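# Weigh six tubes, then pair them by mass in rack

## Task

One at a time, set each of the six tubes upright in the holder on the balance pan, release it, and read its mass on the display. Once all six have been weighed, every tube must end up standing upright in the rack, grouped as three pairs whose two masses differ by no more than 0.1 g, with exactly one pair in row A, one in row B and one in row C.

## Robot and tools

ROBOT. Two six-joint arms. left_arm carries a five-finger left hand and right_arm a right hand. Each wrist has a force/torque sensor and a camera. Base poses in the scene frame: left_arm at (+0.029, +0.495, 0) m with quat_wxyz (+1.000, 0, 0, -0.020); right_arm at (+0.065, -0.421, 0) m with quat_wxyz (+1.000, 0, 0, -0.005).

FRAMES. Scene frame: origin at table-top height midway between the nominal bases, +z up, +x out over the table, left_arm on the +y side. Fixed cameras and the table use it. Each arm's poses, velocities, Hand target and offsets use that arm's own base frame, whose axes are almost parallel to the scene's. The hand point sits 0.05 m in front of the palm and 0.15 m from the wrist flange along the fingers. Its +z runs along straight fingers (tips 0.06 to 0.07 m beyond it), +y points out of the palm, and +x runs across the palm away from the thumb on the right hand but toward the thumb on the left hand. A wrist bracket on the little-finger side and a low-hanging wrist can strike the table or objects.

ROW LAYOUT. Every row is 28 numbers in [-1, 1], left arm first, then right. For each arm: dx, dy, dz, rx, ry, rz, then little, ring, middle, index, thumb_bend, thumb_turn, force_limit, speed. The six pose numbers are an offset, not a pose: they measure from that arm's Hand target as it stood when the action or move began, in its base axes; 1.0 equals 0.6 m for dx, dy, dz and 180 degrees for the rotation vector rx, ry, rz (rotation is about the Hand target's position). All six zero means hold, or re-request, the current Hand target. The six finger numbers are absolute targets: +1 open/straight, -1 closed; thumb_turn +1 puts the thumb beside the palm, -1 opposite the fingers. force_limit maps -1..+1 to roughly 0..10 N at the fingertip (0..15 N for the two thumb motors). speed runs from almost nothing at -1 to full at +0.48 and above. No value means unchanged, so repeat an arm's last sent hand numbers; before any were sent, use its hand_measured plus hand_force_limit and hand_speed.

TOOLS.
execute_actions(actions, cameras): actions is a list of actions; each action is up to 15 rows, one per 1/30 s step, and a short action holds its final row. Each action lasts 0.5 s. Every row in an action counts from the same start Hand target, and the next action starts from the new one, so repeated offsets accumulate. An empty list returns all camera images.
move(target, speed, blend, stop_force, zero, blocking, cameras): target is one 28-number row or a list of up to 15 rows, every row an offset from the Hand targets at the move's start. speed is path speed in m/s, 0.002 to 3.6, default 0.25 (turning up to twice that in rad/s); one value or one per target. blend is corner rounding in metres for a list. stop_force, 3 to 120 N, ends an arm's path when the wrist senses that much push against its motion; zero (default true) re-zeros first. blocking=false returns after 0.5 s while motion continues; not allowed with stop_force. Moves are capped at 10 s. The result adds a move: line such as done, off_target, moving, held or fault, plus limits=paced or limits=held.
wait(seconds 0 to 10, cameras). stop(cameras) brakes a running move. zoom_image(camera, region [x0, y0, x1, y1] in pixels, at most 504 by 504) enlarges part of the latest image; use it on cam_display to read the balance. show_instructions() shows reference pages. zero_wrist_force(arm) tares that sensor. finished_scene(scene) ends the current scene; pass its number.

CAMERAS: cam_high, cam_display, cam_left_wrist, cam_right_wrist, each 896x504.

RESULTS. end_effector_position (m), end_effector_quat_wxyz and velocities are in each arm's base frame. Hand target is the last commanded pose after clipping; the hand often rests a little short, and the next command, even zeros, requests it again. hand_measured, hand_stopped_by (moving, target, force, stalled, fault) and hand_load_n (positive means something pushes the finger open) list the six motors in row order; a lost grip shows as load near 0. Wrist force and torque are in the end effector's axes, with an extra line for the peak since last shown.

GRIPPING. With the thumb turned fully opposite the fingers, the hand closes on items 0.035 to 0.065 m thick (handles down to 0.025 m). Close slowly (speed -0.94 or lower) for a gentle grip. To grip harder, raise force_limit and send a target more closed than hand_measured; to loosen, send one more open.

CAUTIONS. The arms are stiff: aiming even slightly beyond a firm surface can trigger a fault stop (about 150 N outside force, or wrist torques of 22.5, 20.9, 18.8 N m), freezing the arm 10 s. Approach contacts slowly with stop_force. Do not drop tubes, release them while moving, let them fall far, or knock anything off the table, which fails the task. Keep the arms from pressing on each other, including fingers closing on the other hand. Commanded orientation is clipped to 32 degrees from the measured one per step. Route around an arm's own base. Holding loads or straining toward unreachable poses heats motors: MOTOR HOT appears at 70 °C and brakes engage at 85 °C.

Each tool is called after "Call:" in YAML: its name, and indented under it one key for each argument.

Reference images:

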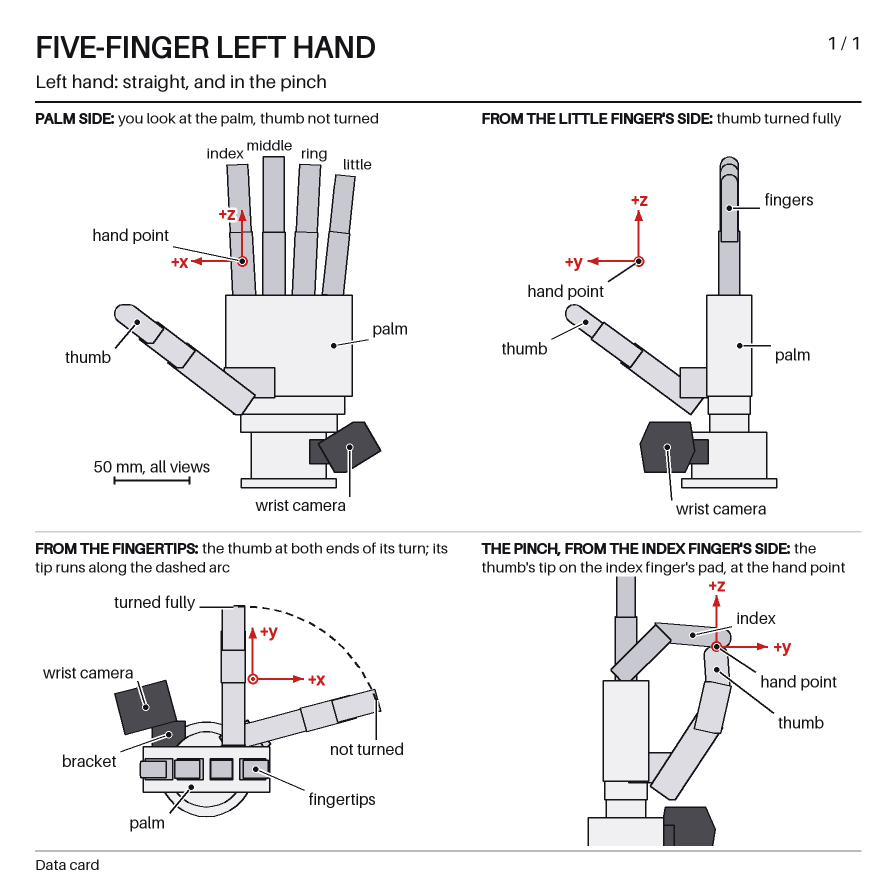

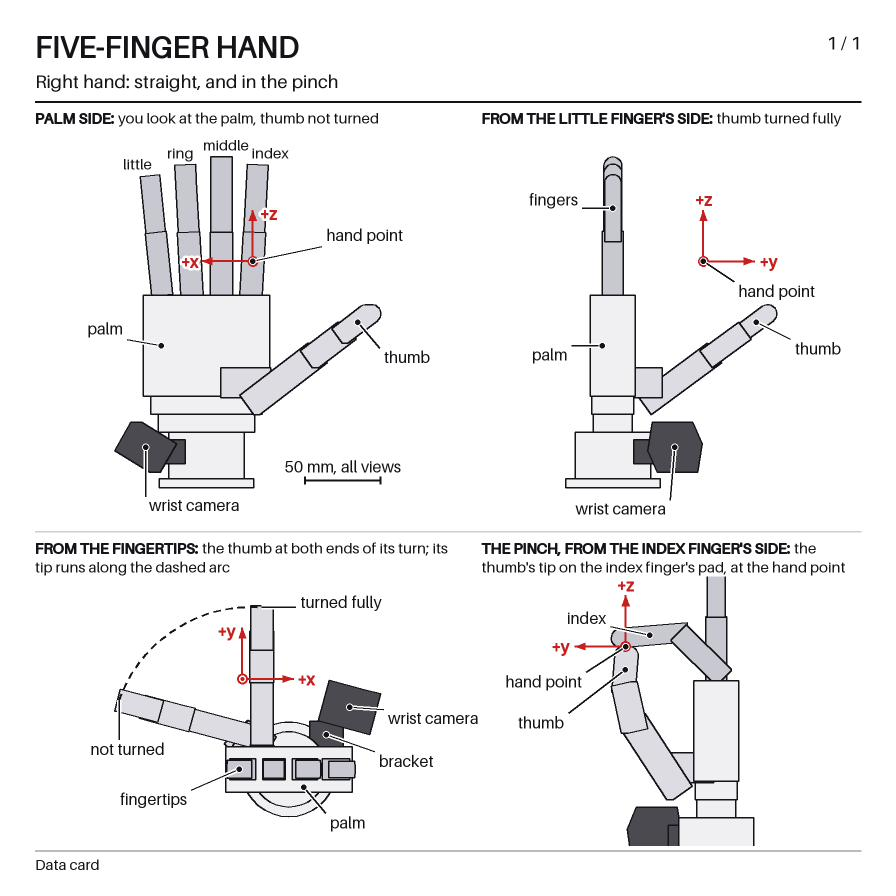

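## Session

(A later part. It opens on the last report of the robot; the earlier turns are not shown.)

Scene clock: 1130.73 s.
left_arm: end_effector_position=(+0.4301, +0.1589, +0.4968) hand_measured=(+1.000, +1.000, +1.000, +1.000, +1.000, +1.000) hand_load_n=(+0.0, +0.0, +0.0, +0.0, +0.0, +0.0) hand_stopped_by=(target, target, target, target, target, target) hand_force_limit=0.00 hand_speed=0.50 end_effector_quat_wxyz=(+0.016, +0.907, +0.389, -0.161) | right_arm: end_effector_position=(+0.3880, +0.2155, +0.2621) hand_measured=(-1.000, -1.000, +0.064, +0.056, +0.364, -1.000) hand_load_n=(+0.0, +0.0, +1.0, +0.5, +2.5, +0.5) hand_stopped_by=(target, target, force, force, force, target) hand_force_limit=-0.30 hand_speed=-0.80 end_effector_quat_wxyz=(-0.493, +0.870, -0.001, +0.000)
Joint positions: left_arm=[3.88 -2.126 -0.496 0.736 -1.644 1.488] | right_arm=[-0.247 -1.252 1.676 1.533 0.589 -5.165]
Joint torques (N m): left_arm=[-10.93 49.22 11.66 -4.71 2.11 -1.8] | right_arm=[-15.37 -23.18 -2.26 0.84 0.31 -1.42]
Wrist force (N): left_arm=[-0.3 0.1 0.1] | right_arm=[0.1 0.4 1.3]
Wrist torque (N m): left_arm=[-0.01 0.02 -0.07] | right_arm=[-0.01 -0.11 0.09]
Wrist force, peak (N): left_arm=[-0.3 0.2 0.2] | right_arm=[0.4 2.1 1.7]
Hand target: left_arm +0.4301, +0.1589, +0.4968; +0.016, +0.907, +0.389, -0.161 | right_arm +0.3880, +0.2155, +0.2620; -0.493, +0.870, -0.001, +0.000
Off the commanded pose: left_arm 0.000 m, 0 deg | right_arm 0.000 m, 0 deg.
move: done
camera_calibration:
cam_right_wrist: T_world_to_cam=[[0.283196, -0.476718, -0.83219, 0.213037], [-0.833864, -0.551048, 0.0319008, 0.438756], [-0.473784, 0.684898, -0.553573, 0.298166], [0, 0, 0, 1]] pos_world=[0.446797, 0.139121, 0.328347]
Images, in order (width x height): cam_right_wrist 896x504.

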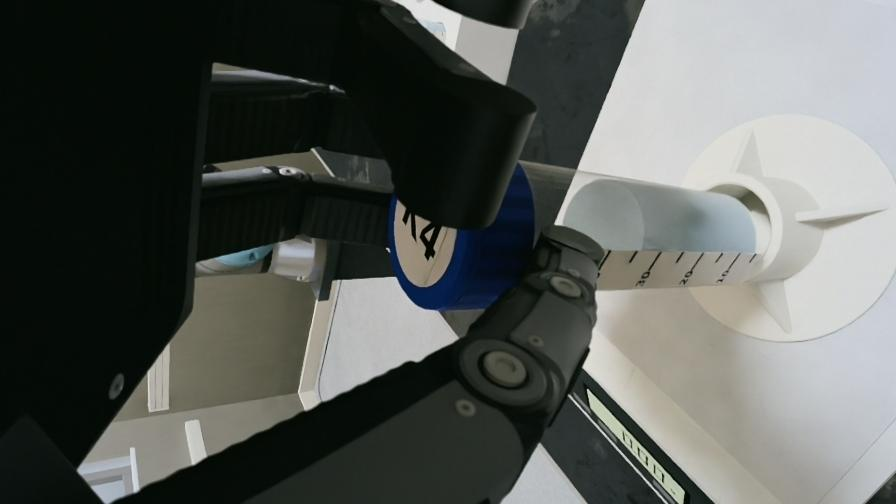

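Call:
move:
  target:
    - [0,0,0,0,0,0,1,1,1,1,1,1,0,0.5,0,0,0,0,0,0,-1,-1,-0.09,-0.09,-0.36,-1,-0.3,-0.8]
    - [0,0,0,0,0,0,1,1,1,1,1,1,0,0.5,0.0033,0.0077,0,0,0,0,-1,-1,-0.09,-0.09,-0.36,-1,-0.3,-0.8]
  speed: 0.05
  cameras: ["cam_right_wrist"]

Call:
zoom_image:
  camera: "cam_right_wrist"
  region: [500, 80, 896, 340]

Scene clock: 1137.77 s.
left_arm: end_effector_position=(+0.4301, +0.1589, +0.4968) hand_measured=(+1.000, +1.000, +1.000, +1.000, +1.000, +1.000) hand_load_n=(+0.0, +0.0, +0.0, +0.0, +0.0, +0.0) hand_stopped_by=(target, target, target, target, target, target) hand_force_limit=0.00 hand_speed=0.50 end_effector_quat_wxyz=(+0.016, +0.907, +0.389, -0.161) | right_arm: end_effector_position=(+0.3899, +0.2201, +0.2620) hand_measured=(-1.000, -1.000, +0.048, +0.022, +0.360, -1.000) hand_load_n=(+0.0, +0.0, +3.0, +5.0, +8.5, +0.0) hand_stopped_by=(target, target, force, force, force, target) hand_force_limit=-0.30 hand_speed=-0.80 end_effector_quat_wxyz=(-0.493, +0.870, -0.001, +0.000)
Joint positions: left_arm=[3.88 -2.126 -0.496 0.736 -1.644 1.488] | right_arm=[-0.235 -1.247 1.665 1.522 0.584 -5.145]
Joint torques (N m): left_arm=[-10.71 49.5 10.85 -4.91 2.08 -2.02] | right_arm=[12.86 -24.7 -27.75 1.01 -3.15 0.97]
Wrist force (N): left_arm=[-0.2 0.2 -0.1] | right_arm=[0.1 0.5 1.4]
Wrist torque (N m): left_arm=[0.00 -0.01 -0.06] | right_arm=[0.00 -0.11 -0.05]
Wrist force, peak (N): left_arm=[-0.3 0.3 0.2] | right_arm=[0.3 0.9 1.5]
Hand target: left_arm +0.4301, +0.1589, +0.4968; +0.016, +0.907, +0.389, -0.161 | right_arm +0.3899, +0.2201, +0.2620; -0.493, +0.870, -0.001, +0.000
Off the commanded pose: left_arm 0.000 m, 0 deg | right_arm 0.000 m, 0 deg.
move: done
camera_calibration:
cam_right_wrist: T_world_to_cam=[[0.28322, -0.476703, -0.83219, 0.214568], [-0.833856, -0.551062, 0.0318771, 0.442968], [-0.473784, 0.684898, -0.553573, 0.295907], [0, 0, 0, 1]] pos_world=[0.448797, 0.143721, 0.328247]
Images, in order (width x height): cam_right_wrist 896x504.

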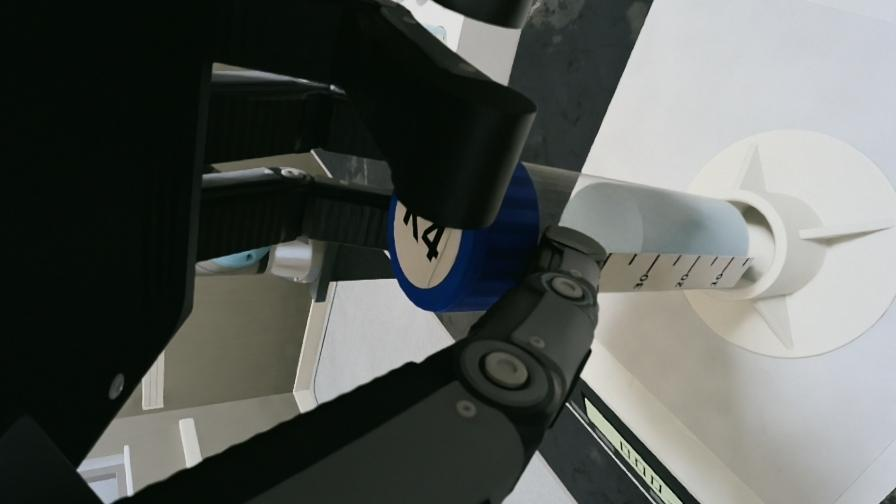

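Scaled by 1.273 from the camera's 896x504 image, which has a finer 1280x720 frame.

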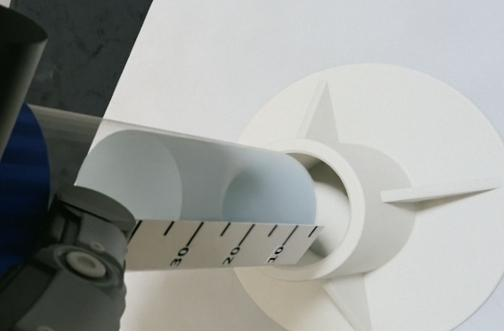

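Call:
move:
  target:
    - [0,0,0,0,0,0,1,1,1,1,1,1,0,0.5,0.0018,-0.0025,-0.01,0,0,0,-1,-1,-0.09,-0.09,-0.36,-1,-0.3,-0.8]
    - [0,0,0,0,0,0,1,1,1,1,1,1,0,0.5,0.0018,-0.0025,-0.085,0,0,0,-1,-1,-0.09,-0.09,-0.36,-1,-0.3,-0.8]
  speed: 0.04
  stop_force: 3

Call:
move:
  target:
    - [0,0,0,0,0,0,1,1,1,1,1,1,0,0.5,0,0,0,0,0,0,-1,-1,0.8,0.8,1,-1,-0.3,0]
    - [0,0,0,0,0,0,1,1,1,1,1,1,0,0.5,0,0,0.125,0,0,0,-1,-1,0.8,0.8,1,-1,-0.3,0]
  speed: 0.2

Call:
wait:
  seconds: 2
  cameras: ["cam_display","cam_right_wrist"]

Call:
zoom_image:
  camera: "cam_display"
  region: [340, 80, 500, 240]

Call:
zoom_image:
  camera: "cam_right_wrist"
  region: [500, 80, 896, 340]

Scene clock: 1147.30 s.
left_arm: end_effector_position=(+0.4301, +0.1589, +0.4968) hand_measured=(+1.000, +1.000, +1.000, +1.000, +1.000, +1.000) hand_load_n=(+0.0, +0.0, +0.0, +0.0, +0.0, +0.0) hand_stopped_by=(target, target, target, target, target, target) hand_force_limit=0.00 hand_speed=0.50 end_effector_quat_wxyz=(+0.016, +0.907, +0.389, -0.161) | right_arm: end_effector_position=(+0.3910, +0.2186, +0.2149) hand_measured=(-1.000, -1.000, +0.048, +0.022, +0.360, -1.000) hand_load_n=(+0.0, +0.5, +3.0, +3.5, +6.0, +0.0) hand_stopped_by=(target, target, force, force, force, target) hand_force_limit=-0.30 hand_speed=-0.80 end_effector_quat_wxyz=(-0.493, +0.870, -0.001, +0.000)
Joint positions: left_arm=[3.88 -2.126 -0.496 0.736 -1.644 1.488] | right_arm=[-0.238 -1.194 1.725 1.412 0.586 -5.15]
Joint torques (N m): left_arm=[-11 50.04 11.29 -4.99 2.08 -1.7] | right_arm=[-10.7 -40.08 -26.54 4.33 0.27 -0.59]
Wrist force (N): left_arm=[0.0 0.2 0.1] | right_arm=[0.4 0.5 1.2]
Wrist torque (N m): left_arm=[-0.01 -0.02 -0.05] | right_arm=[0.00 -0.13 -0.04]
Wrist force, peak (N): left_arm=[-0.3 0.0 0.3] | right_arm=[0.4 -3.4 -0.4]
Hand target: left_arm +0.4301, +0.1589, +0.4968; +0.016, +0.907, +0.389, -0.161 | right_arm +0.3910, +0.2186, +0.2149; -0.493, +0.870, -0.001, +0.000 (not the last commanded pose)
Off the commanded pose: left_arm 0.000 m, 0 deg | right_arm 0.004 m, 0 deg.
move: contact (right_arm); path passed 1 of 2 targets

Scene clock: 1149.00 s.
left_arm: end_effector_position=(+0.4301, +0.1589, +0.4968) hand_measured=(+1.000, +1.000, +1.000, +1.000, +1.000, +1.000) hand_load_n=(+0.0, +0.0, +0.0, +0.0, +0.0, +0.0) hand_stopped_by=(target, target, target, target, target, target) hand_force_limit=0.00 hand_speed=0.50 end_effector_quat_wxyz=(+0.016, +0.907, +0.389, -0.161) | right_arm: end_effector_position=(+0.3910, +0.2186, +0.2899) hand_measured=(-1.000, -1.000, +0.800, +0.800, +1.000, -1.000) hand_load_n=(+0.0, +0.0, +0.0, +0.0, +0.0, +0.5) hand_stopped_by=(target, target, target, target, target, target) hand_force_limit=-0.30 hand_speed=0.00 end_effector_quat_wxyz=(-0.493, +0.870, -0.001, +0.000)
Joint positions: left_arm=[3.88 -2.126 -0.496 0.736 -1.644 1.488] | right_arm=[-0.238 -1.27 1.62 1.594 0.585 -5.15]
Joint torques (N m): left_arm=[-9.54 50.29 11.37 -5.07 2.09 -2.19] | right_arm=[-14.14 -38.35 -26.61 4.1 0.46 -0.85]
Wrist force (N): left_arm=[-0.1 0.0 0.2] | right_arm=[0.0 0.2 1.2]
Wrist torque (N m): left_arm=[-0.04 0.00 -0.05] | right_arm=[-0.01 -0.09 -0.05]
Wrist force, peak (N): left_arm=[0.1 0.2 0.4] | right_arm=[0.2 1.4 1.7]
Hand target: left_arm +0.4301, +0.1589, +0.4968; +0.016, +0.907, +0.389, -0.161 | right_arm +0.3910, +0.2186, +0.2899; -0.493, +0.870, -0.001, +0.000
Off the commanded pose: left_arm 0.000 m, 0 deg | right_arm 0.000 m, 0 deg.
move: done

Scene clock: 1151.00 s.
left_arm: end_effector_position=(+0.4301, +0.1589, +0.4968) hand_measured=(+1.000, +1.000, +1.000, +1.000, +1.000, +1.000) hand_load_n=(-0.5, +0.0, +0.0, +0.0, +0.0, +0.0) hand_stopped_by=(target, target, target, target, target, target) hand_force_limit=0.00 hand_speed=0.50 end_effector_quat_wxyz=(+0.016, +0.907, +0.389, -0.161) | right_arm: end_effector_position=(+0.3910, +0.2186, +0.2899) hand_measured=(-1.000, -1.000, +0.800, +0.800, +1.000, -1.000) hand_load_n=(+0.0, +0.0, +0.0, +0.0, +0.0, +0.5) hand_stopped_by=(target, target, target, target, target, target) hand_force_limit=-0.30 hand_speed=0.00 end_effector_quat_wxyz=(-0.493, +0.870, -0.001, +0.000)
Joint positions: left_arm=[3.88 -2.126 -0.496 0.736 -1.644 1.488] | right_arm=[-0.238 -1.27 1.62 1.594 0.586 -5.15]
Joint torques (N m): left_arm=[-10.81 48.12 11.81 -5.22 1.95 -1.94] | right_arm=[-14.85 -38.52 -27.71 4.22 0.45 -0.87]
Wrist force (N): left_arm=[-0.3 -0.1 0.1] | right_arm=[0.1 -0.2 1.2]
Wrist torque (N m): left_arm=[-0.05 0.02 -0.05] | right_arm=[-0.06 -0.10 -0.07]
Wrist force, peak (N): left_arm=[-0.2 0.3 0.3] | right_arm=[0.2 0.1 1.5]
Hand target: left_arm +0.4301, +0.1589, +0.4968; +0.016, +0.907, +0.389, -0.161 | right_arm +0.3910, +0.2186, +0.2899; -0.493, +0.870, -0.001, +0.000
Off the commanded pose: left_arm 0.000 m, 0 deg | right_arm 0.000 m, 0 deg.
wait: 2.00 s; at rest by 0.17 s
camera_calibration:
cam_right_wrist: T_world_to_cam=[[0.283207, -0.476683, -0.832206, 0.236796], [-0.833816, -0.551119, 0.0319233, 0.44206], [-0.473862, 0.684866, -0.553547, 0.312883], [0, 0, 0, 1]] pos_world=[0.449798, 0.142221, 0.356147]
Images, in order (width x height): cam_display 896x504, cam_right_wrist 896x504.

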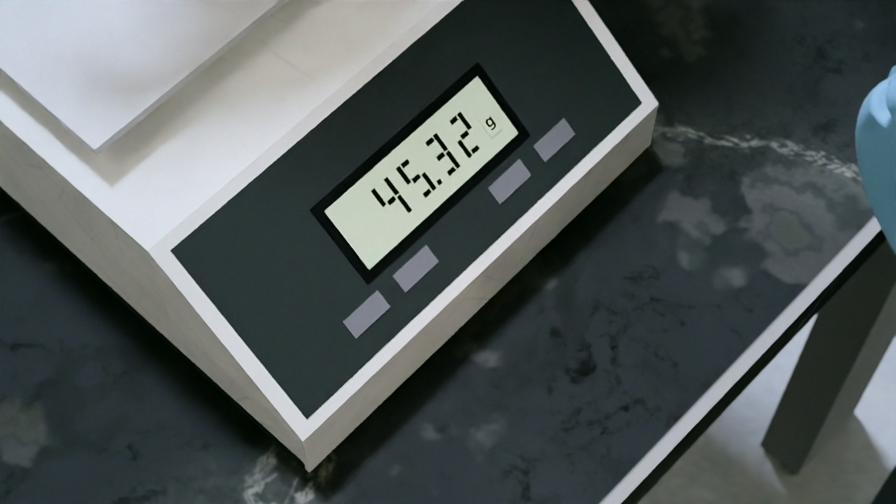

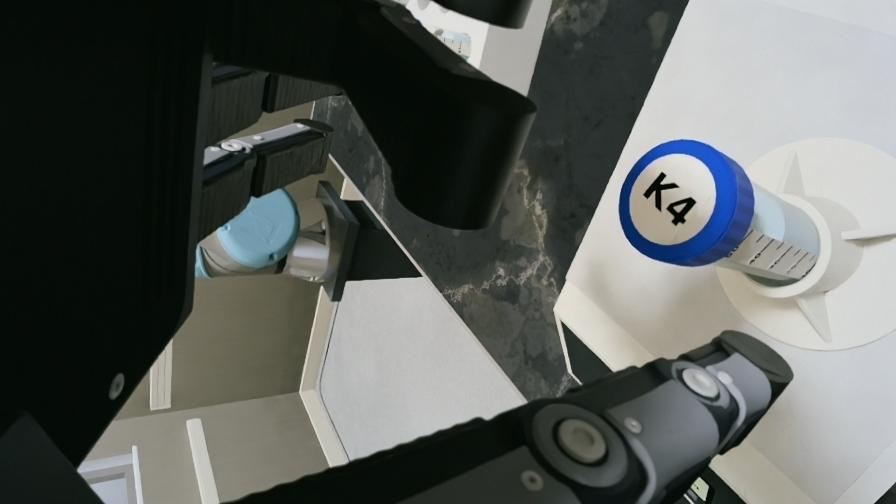

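Scaled by 3.150 from the camera's 896x504 image, which has a finer 1280x720 frame.

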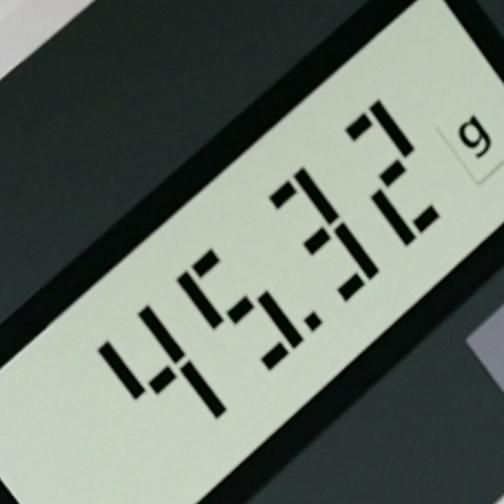

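Scaled by 1.273 from the camera's 896x504 image, which has a finer 1280x720 frame.

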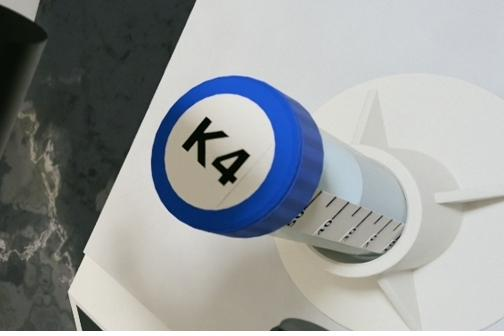

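Call:
move:
  target:
    - [0,0,0,0,0,0,1,1,1,1,1,1,0,0.5,0.0115,0.0065,-0.03,0,0,0,-1,-1,0.8,0.8,1,-1,-0.3,0]
    - [0,0,0,0,0,0,1,1,1,1,1,1,0,0.5,0.0115,0.0065,-0.1265,0,0,0,-1,-1,0.8,0.8,1,-1,-0.3,0]
    - [0,0,0,0,0,0,1,1,1,1,1,1,0,0.5,0.0115,0.0065,-0.1265,0,0,0,-1,-1,0.08,0.08,1,-1,-0.6,-0.2]
  speed: 0.15
  blend: [0.005,0,0]

Call:
move:
  target:
    - [0,0,0,0,0,0,1,1,1,1,1,1,0,0.5,0,0,0,0,0,0,-1,-1,0.08,0.08,-0.3,-1,-0.7,-0.5]
    - [0,0,0,0,0,0,1,1,1,1,1,1,0,0.5,0,0,0,0,0,0,-1,-1,-0.06,-0.06,-0.3,-1,-0.7,-0.7]
    - [0,0,0,0,0,0,1,1,1,1,1,1,0,0.5,0,0,0,0,0,0,-1,-1,-0.07,-0.07,-0.32,-1,-0.3,-0.8]

Call:
move:
  target: [0,0,0,0,0,0,1,1,1,1,1,1,0,0.5,0,0,0.129,0,0,0,-1,-1,-0.07,-0.07,-0.32,-1,-0.3,-0.8]
  speed: 0.15
  cameras: ["cam_right_wrist"]

Call:
zoom_image:
  camera: "cam_right_wrist"
  region: [580, 190, 760, 350]

Scene clock: 1166.17 s.
left_arm: end_effector_position=(+0.4301, +0.1589, +0.4968) hand_measured=(+1.000, +1.000, +1.000, +1.000, +1.000, +1.000) hand_load_n=(+0.0, +0.0, +0.0, +0.0, +0.0, +0.0) hand_stopped_by=(target, target, target, target, target, target) hand_force_limit=0.00 hand_speed=0.50 end_effector_quat_wxyz=(+0.016, +0.907, +0.389, -0.161) | right_arm: end_effector_position=(+0.3979, +0.2225, +0.2140) hand_measured=(-1.000, -1.000, +0.080, +0.080, +1.000, -1.000) hand_load_n=(+0.0, +0.5, +0.0, +0.0, +0.0, +0.0) hand_stopped_by=(target, target, target, target, target, target) hand_force_limit=-0.60 hand_speed=-0.20 end_effector_quat_wxyz=(-0.493, +0.870, -0.001, +0.000)
Joint positions: left_arm=[3.88 -2.126 -0.496 0.736 -1.644 1.488] | right_arm=[-0.224 -1.178 1.699 1.403 0.581 -5.127]
Joint torques (N m): left_arm=[-9.97 49.74 11.11 -4.97 2.08 -2.12] | right_arm=[13.17 -26.99 -4.94 1.3 -1.79 1.28]
Wrist force (N): left_arm=[0.1 0.1 0.1] | right_arm=[0.3 0.2 1.0]
Wrist torque (N m): left_arm=[-0.01 -0.04 -0.04] | right_arm=[0.02 -0.12 -0.04]
Wrist force, peak (N): left_arm=[-0.2 0.3 0.3] | right_arm=[0.3 1.2 1.5]
Hand target: left_arm +0.4301, +0.1589, +0.4968; +0.016, +0.907, +0.389, -0.161 | right_arm +0.3979, +0.2225, +0.2140; -0.493, +0.870, -0.001, +0.000
Off the commanded pose: left_arm 0.000 m, 0 deg | right_arm 0.000 m, 0 deg.
move: done

Scene clock: 1168.40 s.
left_arm: end_effector_position=(+0.4301, +0.1589, +0.4968) hand_measured=(+1.000, +1.000, +1.000, +1.000, +1.000, +1.000) hand_load_n=(+0.0, +0.0, +0.0, +0.0, +0.0, +0.0) hand_stopped_by=(target, target, target, target, target, target) hand_force_limit=0.00 hand_speed=0.50 end_effector_quat_wxyz=(+0.016, +0.907, +0.389, -0.161) | right_arm: end_effector_position=(+0.3979, +0.2225, +0.2140) hand_measured=(-1.000, -1.000, +0.056, +0.064, +0.318, -1.000) hand_load_n=(+0.0, +0.0, +4.0, +3.5, +9.0, +1.0) hand_stopped_by=(target, target, force, force, force, target) hand_force_limit=-0.30 hand_speed=-0.80 end_effector_quat_wxyz=(-0.493, +0.870, -0.001, +0.000)
Joint positions: left_arm=[3.88 -2.126 -0.496 0.736 -1.644 1.488] | right_arm=[-0.224 -1.178 1.699 1.403 0.581 -5.127]
Joint torques (N m): left_arm=[-8.67 48.61 10.43 -4.98 2.07 -1.71] | right_arm=[10.99 -27.8 -9.67 3.42 -0.18 1.31]
Wrist force (N): left_arm=[0.0 0.0 0.1] | right_arm=[0.2 0.6 1.1]
Wrist torque (N m): left_arm=[-0.03 -0.02 -0.05] | right_arm=[-0.02 -0.13 -0.03]
Wrist force, peak (N): left_arm=[-0.3 0.2 0.1] | right_arm=[0.2 0.7 1.4]
Hand target: left_arm +0.4301, +0.1589, +0.4968; +0.016, +0.907, +0.389, -0.161 | right_arm +0.3979, +0.2225, +0.2140; -0.493, +0.870, -0.001, +0.000
Off the commanded pose: left_arm 0.000 m, 0 deg | right_arm 0.000 m, 0 deg.
move: done

Scene clock: 1169.47 s.
left_arm: end_effector_position=(+0.4301, +0.1589, +0.4968) hand_measured=(+1.000, +1.000, +1.000, +1.000, +1.000, +1.000) hand_load_n=(+0.0, +0.5, +0.0, +0.0, +0.0, +0.0) hand_stopped_by=(target, target, target, target, target, target) hand_force_limit=0.00 hand_speed=0.50 end_effector_quat_wxyz=(+0.016, +0.907, +0.389, -0.161) | right_arm: end_effector_position=(+0.3979, +0.2225, +0.2914) hand_measured=(-1.000, -1.000, +0.056, +0.064, +0.318, -1.000) hand_load_n=(+0.0, +0.0, +3.5, +4.0, +9.0, +0.5) hand_stopped_by=(target, target, force, force, force, target) hand_force_limit=-0.30 hand_speed=-0.80 end_effector_quat_wxyz=(-0.493, +0.870, -0.001, +0.000)
Joint positions: left_arm=[3.88 -2.126 -0.496 0.736 -1.644 1.488] | right_arm=[-0.224 -1.254 1.59 1.589 0.581 -5.127]
Joint torques (N m): left_arm=[-9.88 48.96 10.53 -4.98 2.2 -1.9] | right_arm=[-13.63 -38.82 -29.54 4.11 0.42 -0.78]
Wrist force (N): left_arm=[0.0 0.1 0.2] | right_arm=[0.3 0.4 1.5]
Wrist torque (N m): left_arm=[-0.02 -0.02 -0.05] | right_arm=[-0.02 -0.14 -0.03]
Wrist force, peak (N): left_arm=[-0.1 0.3 0.5] | right_arm=[0.1 1.8 1.8]
Hand target: left_arm +0.4301, +0.1589, +0.4968; +0.016, +0.907, +0.389, -0.161 | right_arm +0.3979, +0.2225, +0.2914; -0.493, +0.870, -0.001, +0.000
Off the commanded pose: left_arm 0.000 m, 0 deg | right_arm 0.000 m, 0 deg.
move: done
camera_calibration:
cam_right_wrist: T_world_to_cam=[[0.283269, -0.47669, -0.832181, 0.237961], [-0.833777, -0.551179, 0.0319143, 0.449964], [-0.473894, 0.684813, -0.553585, 0.31428], [0, 0, 0, 1]] pos_world=[0.456698, 0.146221, 0.357647]
Images, in order (width x height): cam_right_wrist 896x504.

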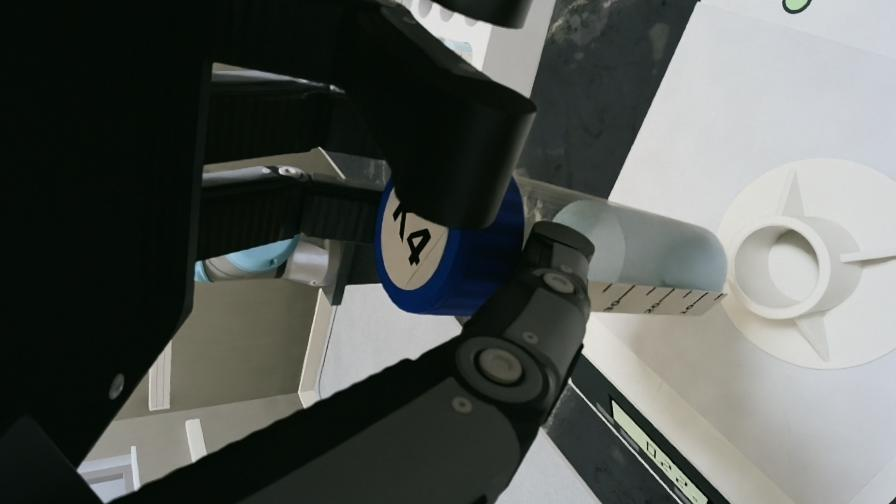

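Scaled by 2.800 from the camera's 896x504 image, which has a finer 1280x720 frame.

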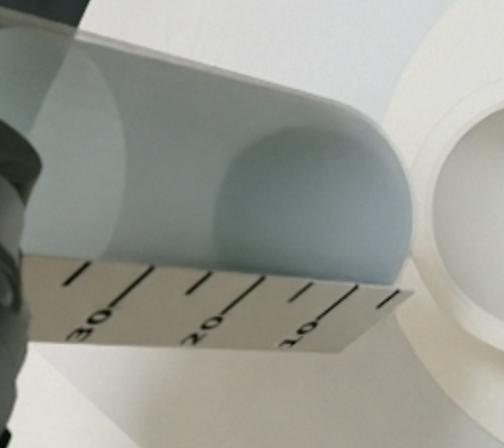

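Call:
move:
  target:
    - [0,0,0,0,0,0,1,1,1,1,1,1,0,0.5,0.0198,0.6607,0,0.0192,-0.0374,0,-1,-1,-0.07,-0.07,-0.32,-1,-0.3,-0.8]
    - [0,0,0,0,0,0,1,1,1,1,1,1,0,0.5,0.0198,0.6607,-0.155,0.0192,-0.0374,0,-1,-1,-0.07,-0.07,-0.32,-1,-0.3,-0.8]
  speed: [0.3,0.2]
  blend: [0.01,0]
  cameras: ["cam_right_wrist"]

Call:
zoom_image:
  camera: "cam_right_wrist"
  region: [500, 80, 896, 340]

Call:
zoom_image:
  camera: "cam_right_wrist"
  region: [580, 190, 760, 350]

Scene clock: 1191.20 s.
left_arm: end_effector_position=(+0.4301, +0.1589, +0.4968) hand_measured=(+1.000, +1.000, +1.000, +1.000, +1.000, +1.000) hand_load_n=(+0.0, +0.0, +0.0, +0.0, +0.0, +0.0) hand_stopped_by=(target, target, target, target, target, target) hand_force_limit=0.00 hand_speed=0.50 end_effector_quat_wxyz=(+0.016, +0.907, +0.389, -0.161) | right_arm: end_effector_position=(+0.4098, +0.6189, +0.1984) hand_measured=(-1.000, -1.000, +0.056, +0.064, +0.318, -1.000) hand_load_n=(+0.0, +0.0, +3.5, +4.0, +9.0, +0.5) hand_stopped_by=(target, target, force, force, force, target) hand_force_limit=-0.30 hand_speed=-0.80 end_effector_quat_wxyz=(-0.518, +0.854, +0.028, +0.051)
Joint positions: left_arm=[3.88 -2.126 -0.496 0.736 -1.644 1.488] | right_arm=[0.566 -0.915 1.054 0.579 0.771 -3.833]
Joint torques (N m): left_arm=[-10.17 48.53 10.62 -5.18 2.08 -1.9] | right_arm=[13.19 -42.17 -7.27 -0.42 0.71 1.29]
Wrist force (N): left_arm=[-0.2 0.2 0.2] | right_arm=[-0.1 0.7 1.0]
Wrist torque (N m): left_arm=[-0.02 0.00 -0.06] | right_arm=[0.06 -0.08 -0.06]
Wrist force, peak (N): left_arm=[-0.3 0.3 0.3] | right_arm=[-0.3 2.1 1.5]
Hand target: left_arm +0.4301, +0.1589, +0.4968; +0.016, +0.907, +0.389, -0.161 | right_arm +0.4098, +0.6189, +0.1984; -0.518, +0.854, +0.028, +0.051
Off the commanded pose: left_arm 0.000 m, 0 deg | right_arm 0.000 m, 0 deg.
move: done
camera_calibration:
cam_right_wrist: T_world_to_cam=[[0.380496, -0.426758, -0.820427, 0.273155], [-0.829847, -0.549094, -0.099245, 0.704464], [-0.408138, 0.718591, -0.563072, -0.0489469], [0, 0, 0, 1]] pos_world=[0.460685, 0.538561, 0.266458]
Images, in order (width x height): cam_right_wrist 896x504.

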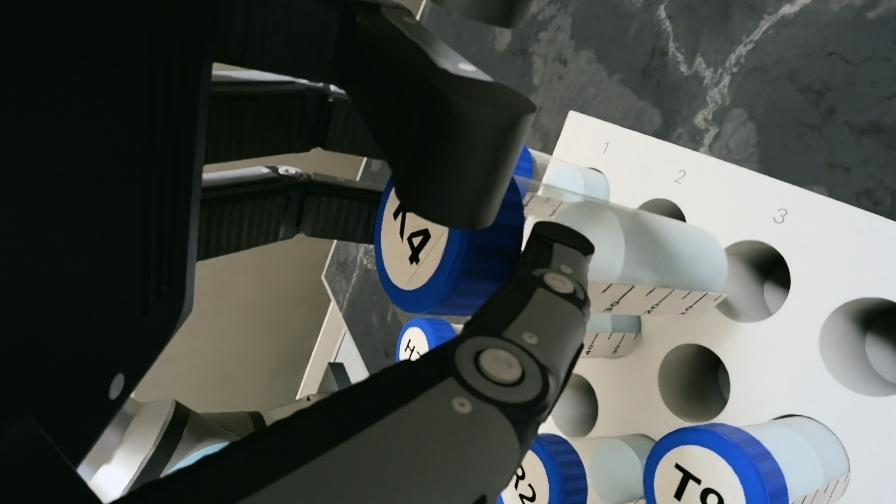

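Scaled by 1.273 from the camera's 896x504 image, which has a finer 1280x720 frame.

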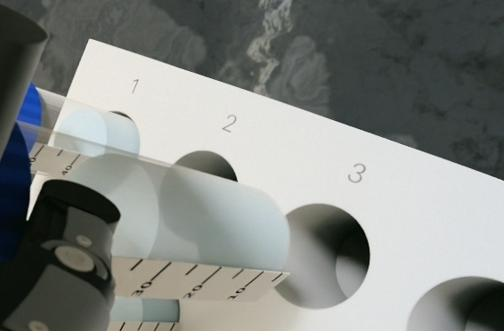

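Scaled by 2.800 from the camera's 896x504 image, which has a finer 1280x720 frame.

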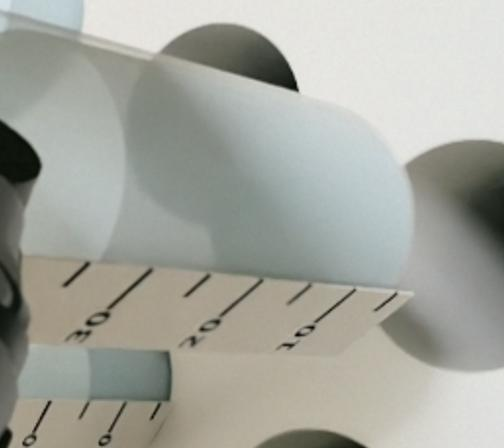

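Call:
move:
  target:
    - [0,0,0,0,0,0,1,1,1,1,1,1,0,0.5,-0.002,-0.0005,-0.01,0,0,0,-1,-1,-0.07,-0.07,-0.32,-1,-0.3,-0.8]
    - [0,0,0,0,0,0,1,1,1,1,1,1,0,0.5,-0.002,-0.0005,-0.15,0,0,0,-1,-1,-0.07,-0.07,-0.32,-1,-0.3,-0.8]
  speed: 0.05
  stop_force: 3.5
  cameras: ["cam_right_wrist"]

Scene clock: 1201.67 s.
left_arm: end_effector_position=(+0.4301, +0.1589, +0.4968) hand_measured=(+1.000, +1.000, +1.000, +1.000, +1.000, +1.000) hand_load_n=(+0.0, +0.0, +0.0, +0.0, +0.0, +0.0) hand_stopped_by=(target, target, target, target, target, target) hand_force_limit=0.00 hand_speed=0.50 end_effector_quat_wxyz=(+0.016, +0.907, +0.389, -0.161) | right_arm: end_effector_position=(+0.4085, +0.6186, +0.1176) hand_measured=(-1.000, -1.000, +0.056, +0.064, +0.318, -1.000) hand_load_n=(+0.0, +0.0, +1.5, +3.5, +5.0, +0.0) hand_stopped_by=(target, target, force, force, force, target) hand_force_limit=-0.30 hand_speed=-0.80 end_effector_quat_wxyz=(-0.518, +0.854, +0.028, +0.051)
Joint positions: left_arm=[3.88 -2.126 -0.496 0.736 -1.644 1.488] | right_arm=[0.567 -0.869 1.189 0.399 0.771 -3.832]
Joint torques (N m): left_arm=[-11.64 49 11.82 -5.04 1.94 -1.71] | right_arm=[11.4 -57.01 -29.97 2.22 0.6 0.14]
Wrist force (N): left_arm=[0.0 0.3 0.1] | right_arm=[-0.2 0.5 0.9]
Wrist torque (N m): left_arm=[0.02 -0.03 -0.06] | right_arm=[0.02 -0.04 -0.08]
Wrist force, peak (N): left_arm=[-0.2 0.4 0.3] | right_arm=[0.5 -2.9 -0.7]
Hand target: left_arm +0.4301, +0.1589, +0.4968; +0.016, +0.907, +0.389, -0.161 | right_arm +0.4085, +0.6186, +0.1176; -0.518, +0.854, +0.028, +0.051 (not the last commanded pose)
Off the commanded pose: left_arm 0.000 m, 0 deg | right_arm 0.009 m, 0 deg.
move: contact (right_arm); path passed 1 of 2 targets
camera_calibration:
cam_right_wrist: T_world_to_cam=[[0.380414, -0.426859, -0.820412, 0.20724], [-0.829799, -0.549208, -0.0990147, 0.695227], [-0.408312, 0.718444, -0.563134, -0.0944752], [0, 0, 0, 1]] pos_world=[0.459486, 0.538162, 0.185658]
Images, in order (width x height): cam_right_wrist 896x504.

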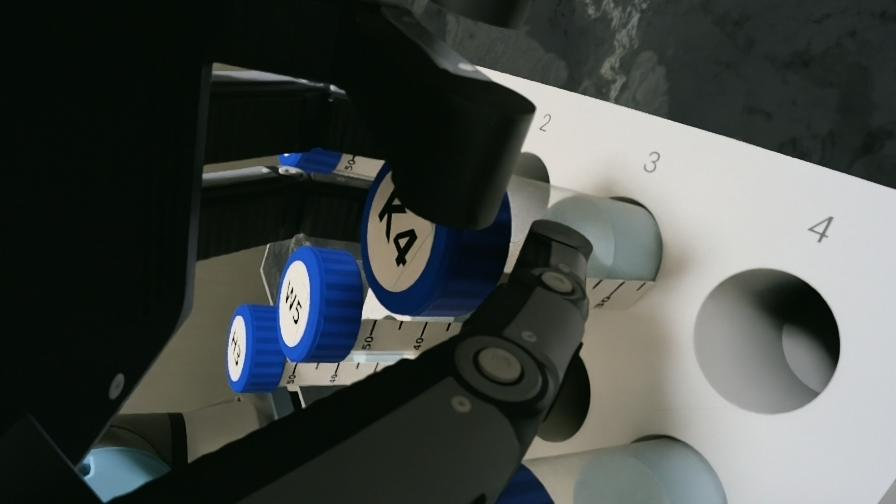

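Call:
move:
  target:
    - [0,0,0,0,0,0,1,1,1,1,1,1,0,0.5,0,0,0,0,0,0,-1,-1,0.35,0.35,1,-1,-0.3,0]
    - [0,0,0,0,0,0,1,1,1,1,1,1,0,0.5,0,0,0.14,0,0,0,-1,-1,0.35,0.35,1,-1,-0.3,0]
    - [0,0,0,0,0,0,1,1,1,1,1,1,0,0.5,0,-0.25,0.3,-0.0192,0.0374,0,-1,-1,0.35,0.35,1,-1,-0.3,0]
  speed: 0.3
  blend: [0,0.02,0]
  cameras: ["cam_right_wrist","cam_high","cam_display"]

Call:
zoom_image:
  camera: "cam_high"
  region: [380, 130, 540, 270]

Scene clock: 1208.73 s.
left_arm: end_effector_position=(+0.4301, +0.1589, +0.4968) hand_measured=(+1.000, +1.000, +1.000, +1.000, +1.000, +1.000) hand_load_n=(+0.0, +0.0, +0.0, +0.0, +0.0, +0.0) hand_stopped_by=(target, target, target, target, target, target) hand_force_limit=0.00 hand_speed=0.50 end_effector_quat_wxyz=(+0.016, +0.907, +0.389, -0.161) | right_arm: end_effector_position=(+0.4085, +0.4686, +0.2976) hand_measured=(-1.000, -1.000, +0.350, +0.350, +1.000, -1.000) hand_load_n=(+0.0, +0.0, +0.0, +0.0, +0.0, +0.0) hand_stopped_by=(target, target, target, target, target, target) hand_force_limit=-0.30 hand_speed=0.00 end_effector_quat_wxyz=(-0.493, +0.870, -0.001, +0.000)
Joint positions: left_arm=[3.88 -2.126 -0.496 0.736 -1.644 1.488] | right_arm=[0.318 -1.074 1.104 1.059 0.62 -4.141]
Joint torques (N m): left_arm=[-9.78 48.75 10.72 -5.01 2.13 -1.82] | right_arm=[-14.75 -33.3 -29.92 3.29 -3.05 -1.42]
Wrist force (N): left_arm=[-0.1 0.2 0.2] | right_arm=[0.3 -0.2 0.9]
Wrist torque (N m): left_arm=[-0.01 -0.01 -0.05] | right_arm=[-0.05 -0.11 0.09]
Wrist force, peak (N): left_arm=[-0.3 0.4 0.1] | right_arm=[-0.2 1.9 1.6]
Hand target: left_arm +0.4301, +0.1589, +0.4968; +0.016, +0.907, +0.389, -0.161 | right_arm +0.4085, +0.4686, +0.2976; -0.493, +0.870, -0.001, +0.000
Off the commanded pose: left_arm 0.000 m, 0 deg | right_arm 0.000 m, 0 deg.
move: done
camera_calibration:
cam_right_wrist: T_world_to_cam=[[0.283162, -0.476779, -0.832167, 0.357463], [-0.83375, -0.551208, 0.0321057, 0.594124], [-0.474004, 0.684728, -0.553596, 0.15436], [0, 0, 0, 1]] pos_world=[0.467298, 0.392222, 0.363847]
Images, in order (width x height): cam_high 896x504, cam_display 896x504, cam_right_wrist 896x504.

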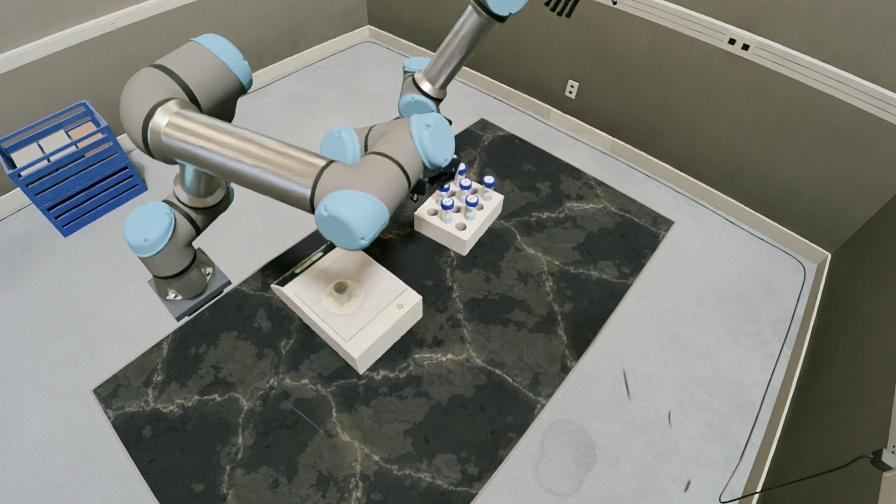

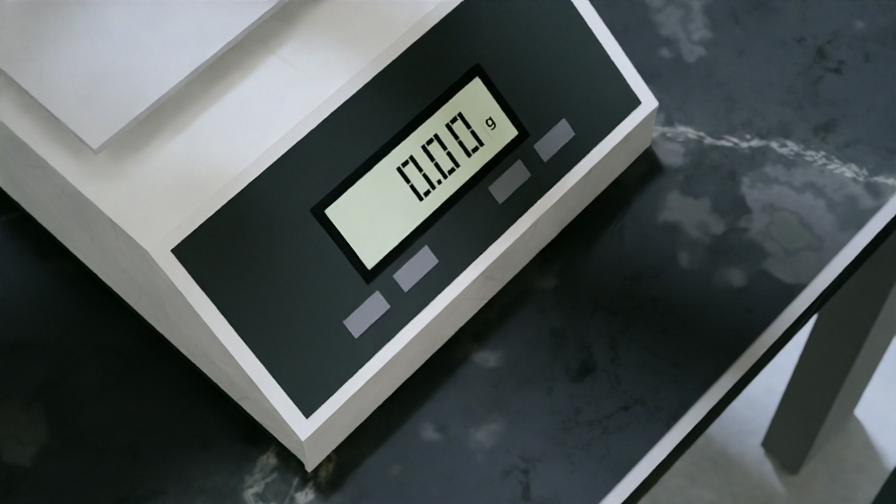

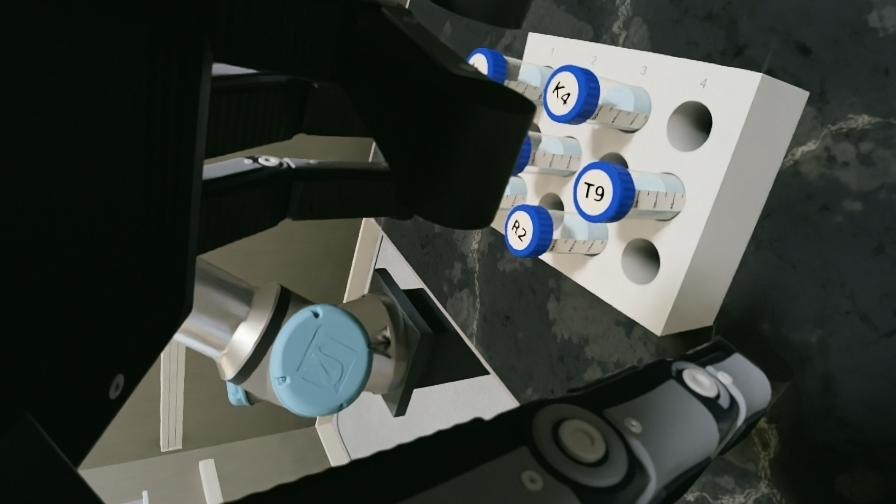

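Scaled by 3.150 from the camera's 896x504 image, which has a finer 1280x720 frame.

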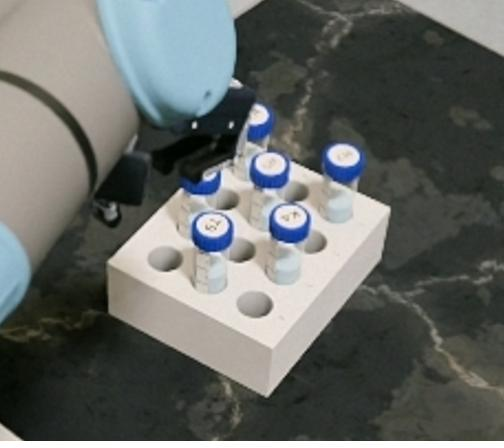

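Call:
finished_scene:
  scene: 2

The scene is finished: the task was done.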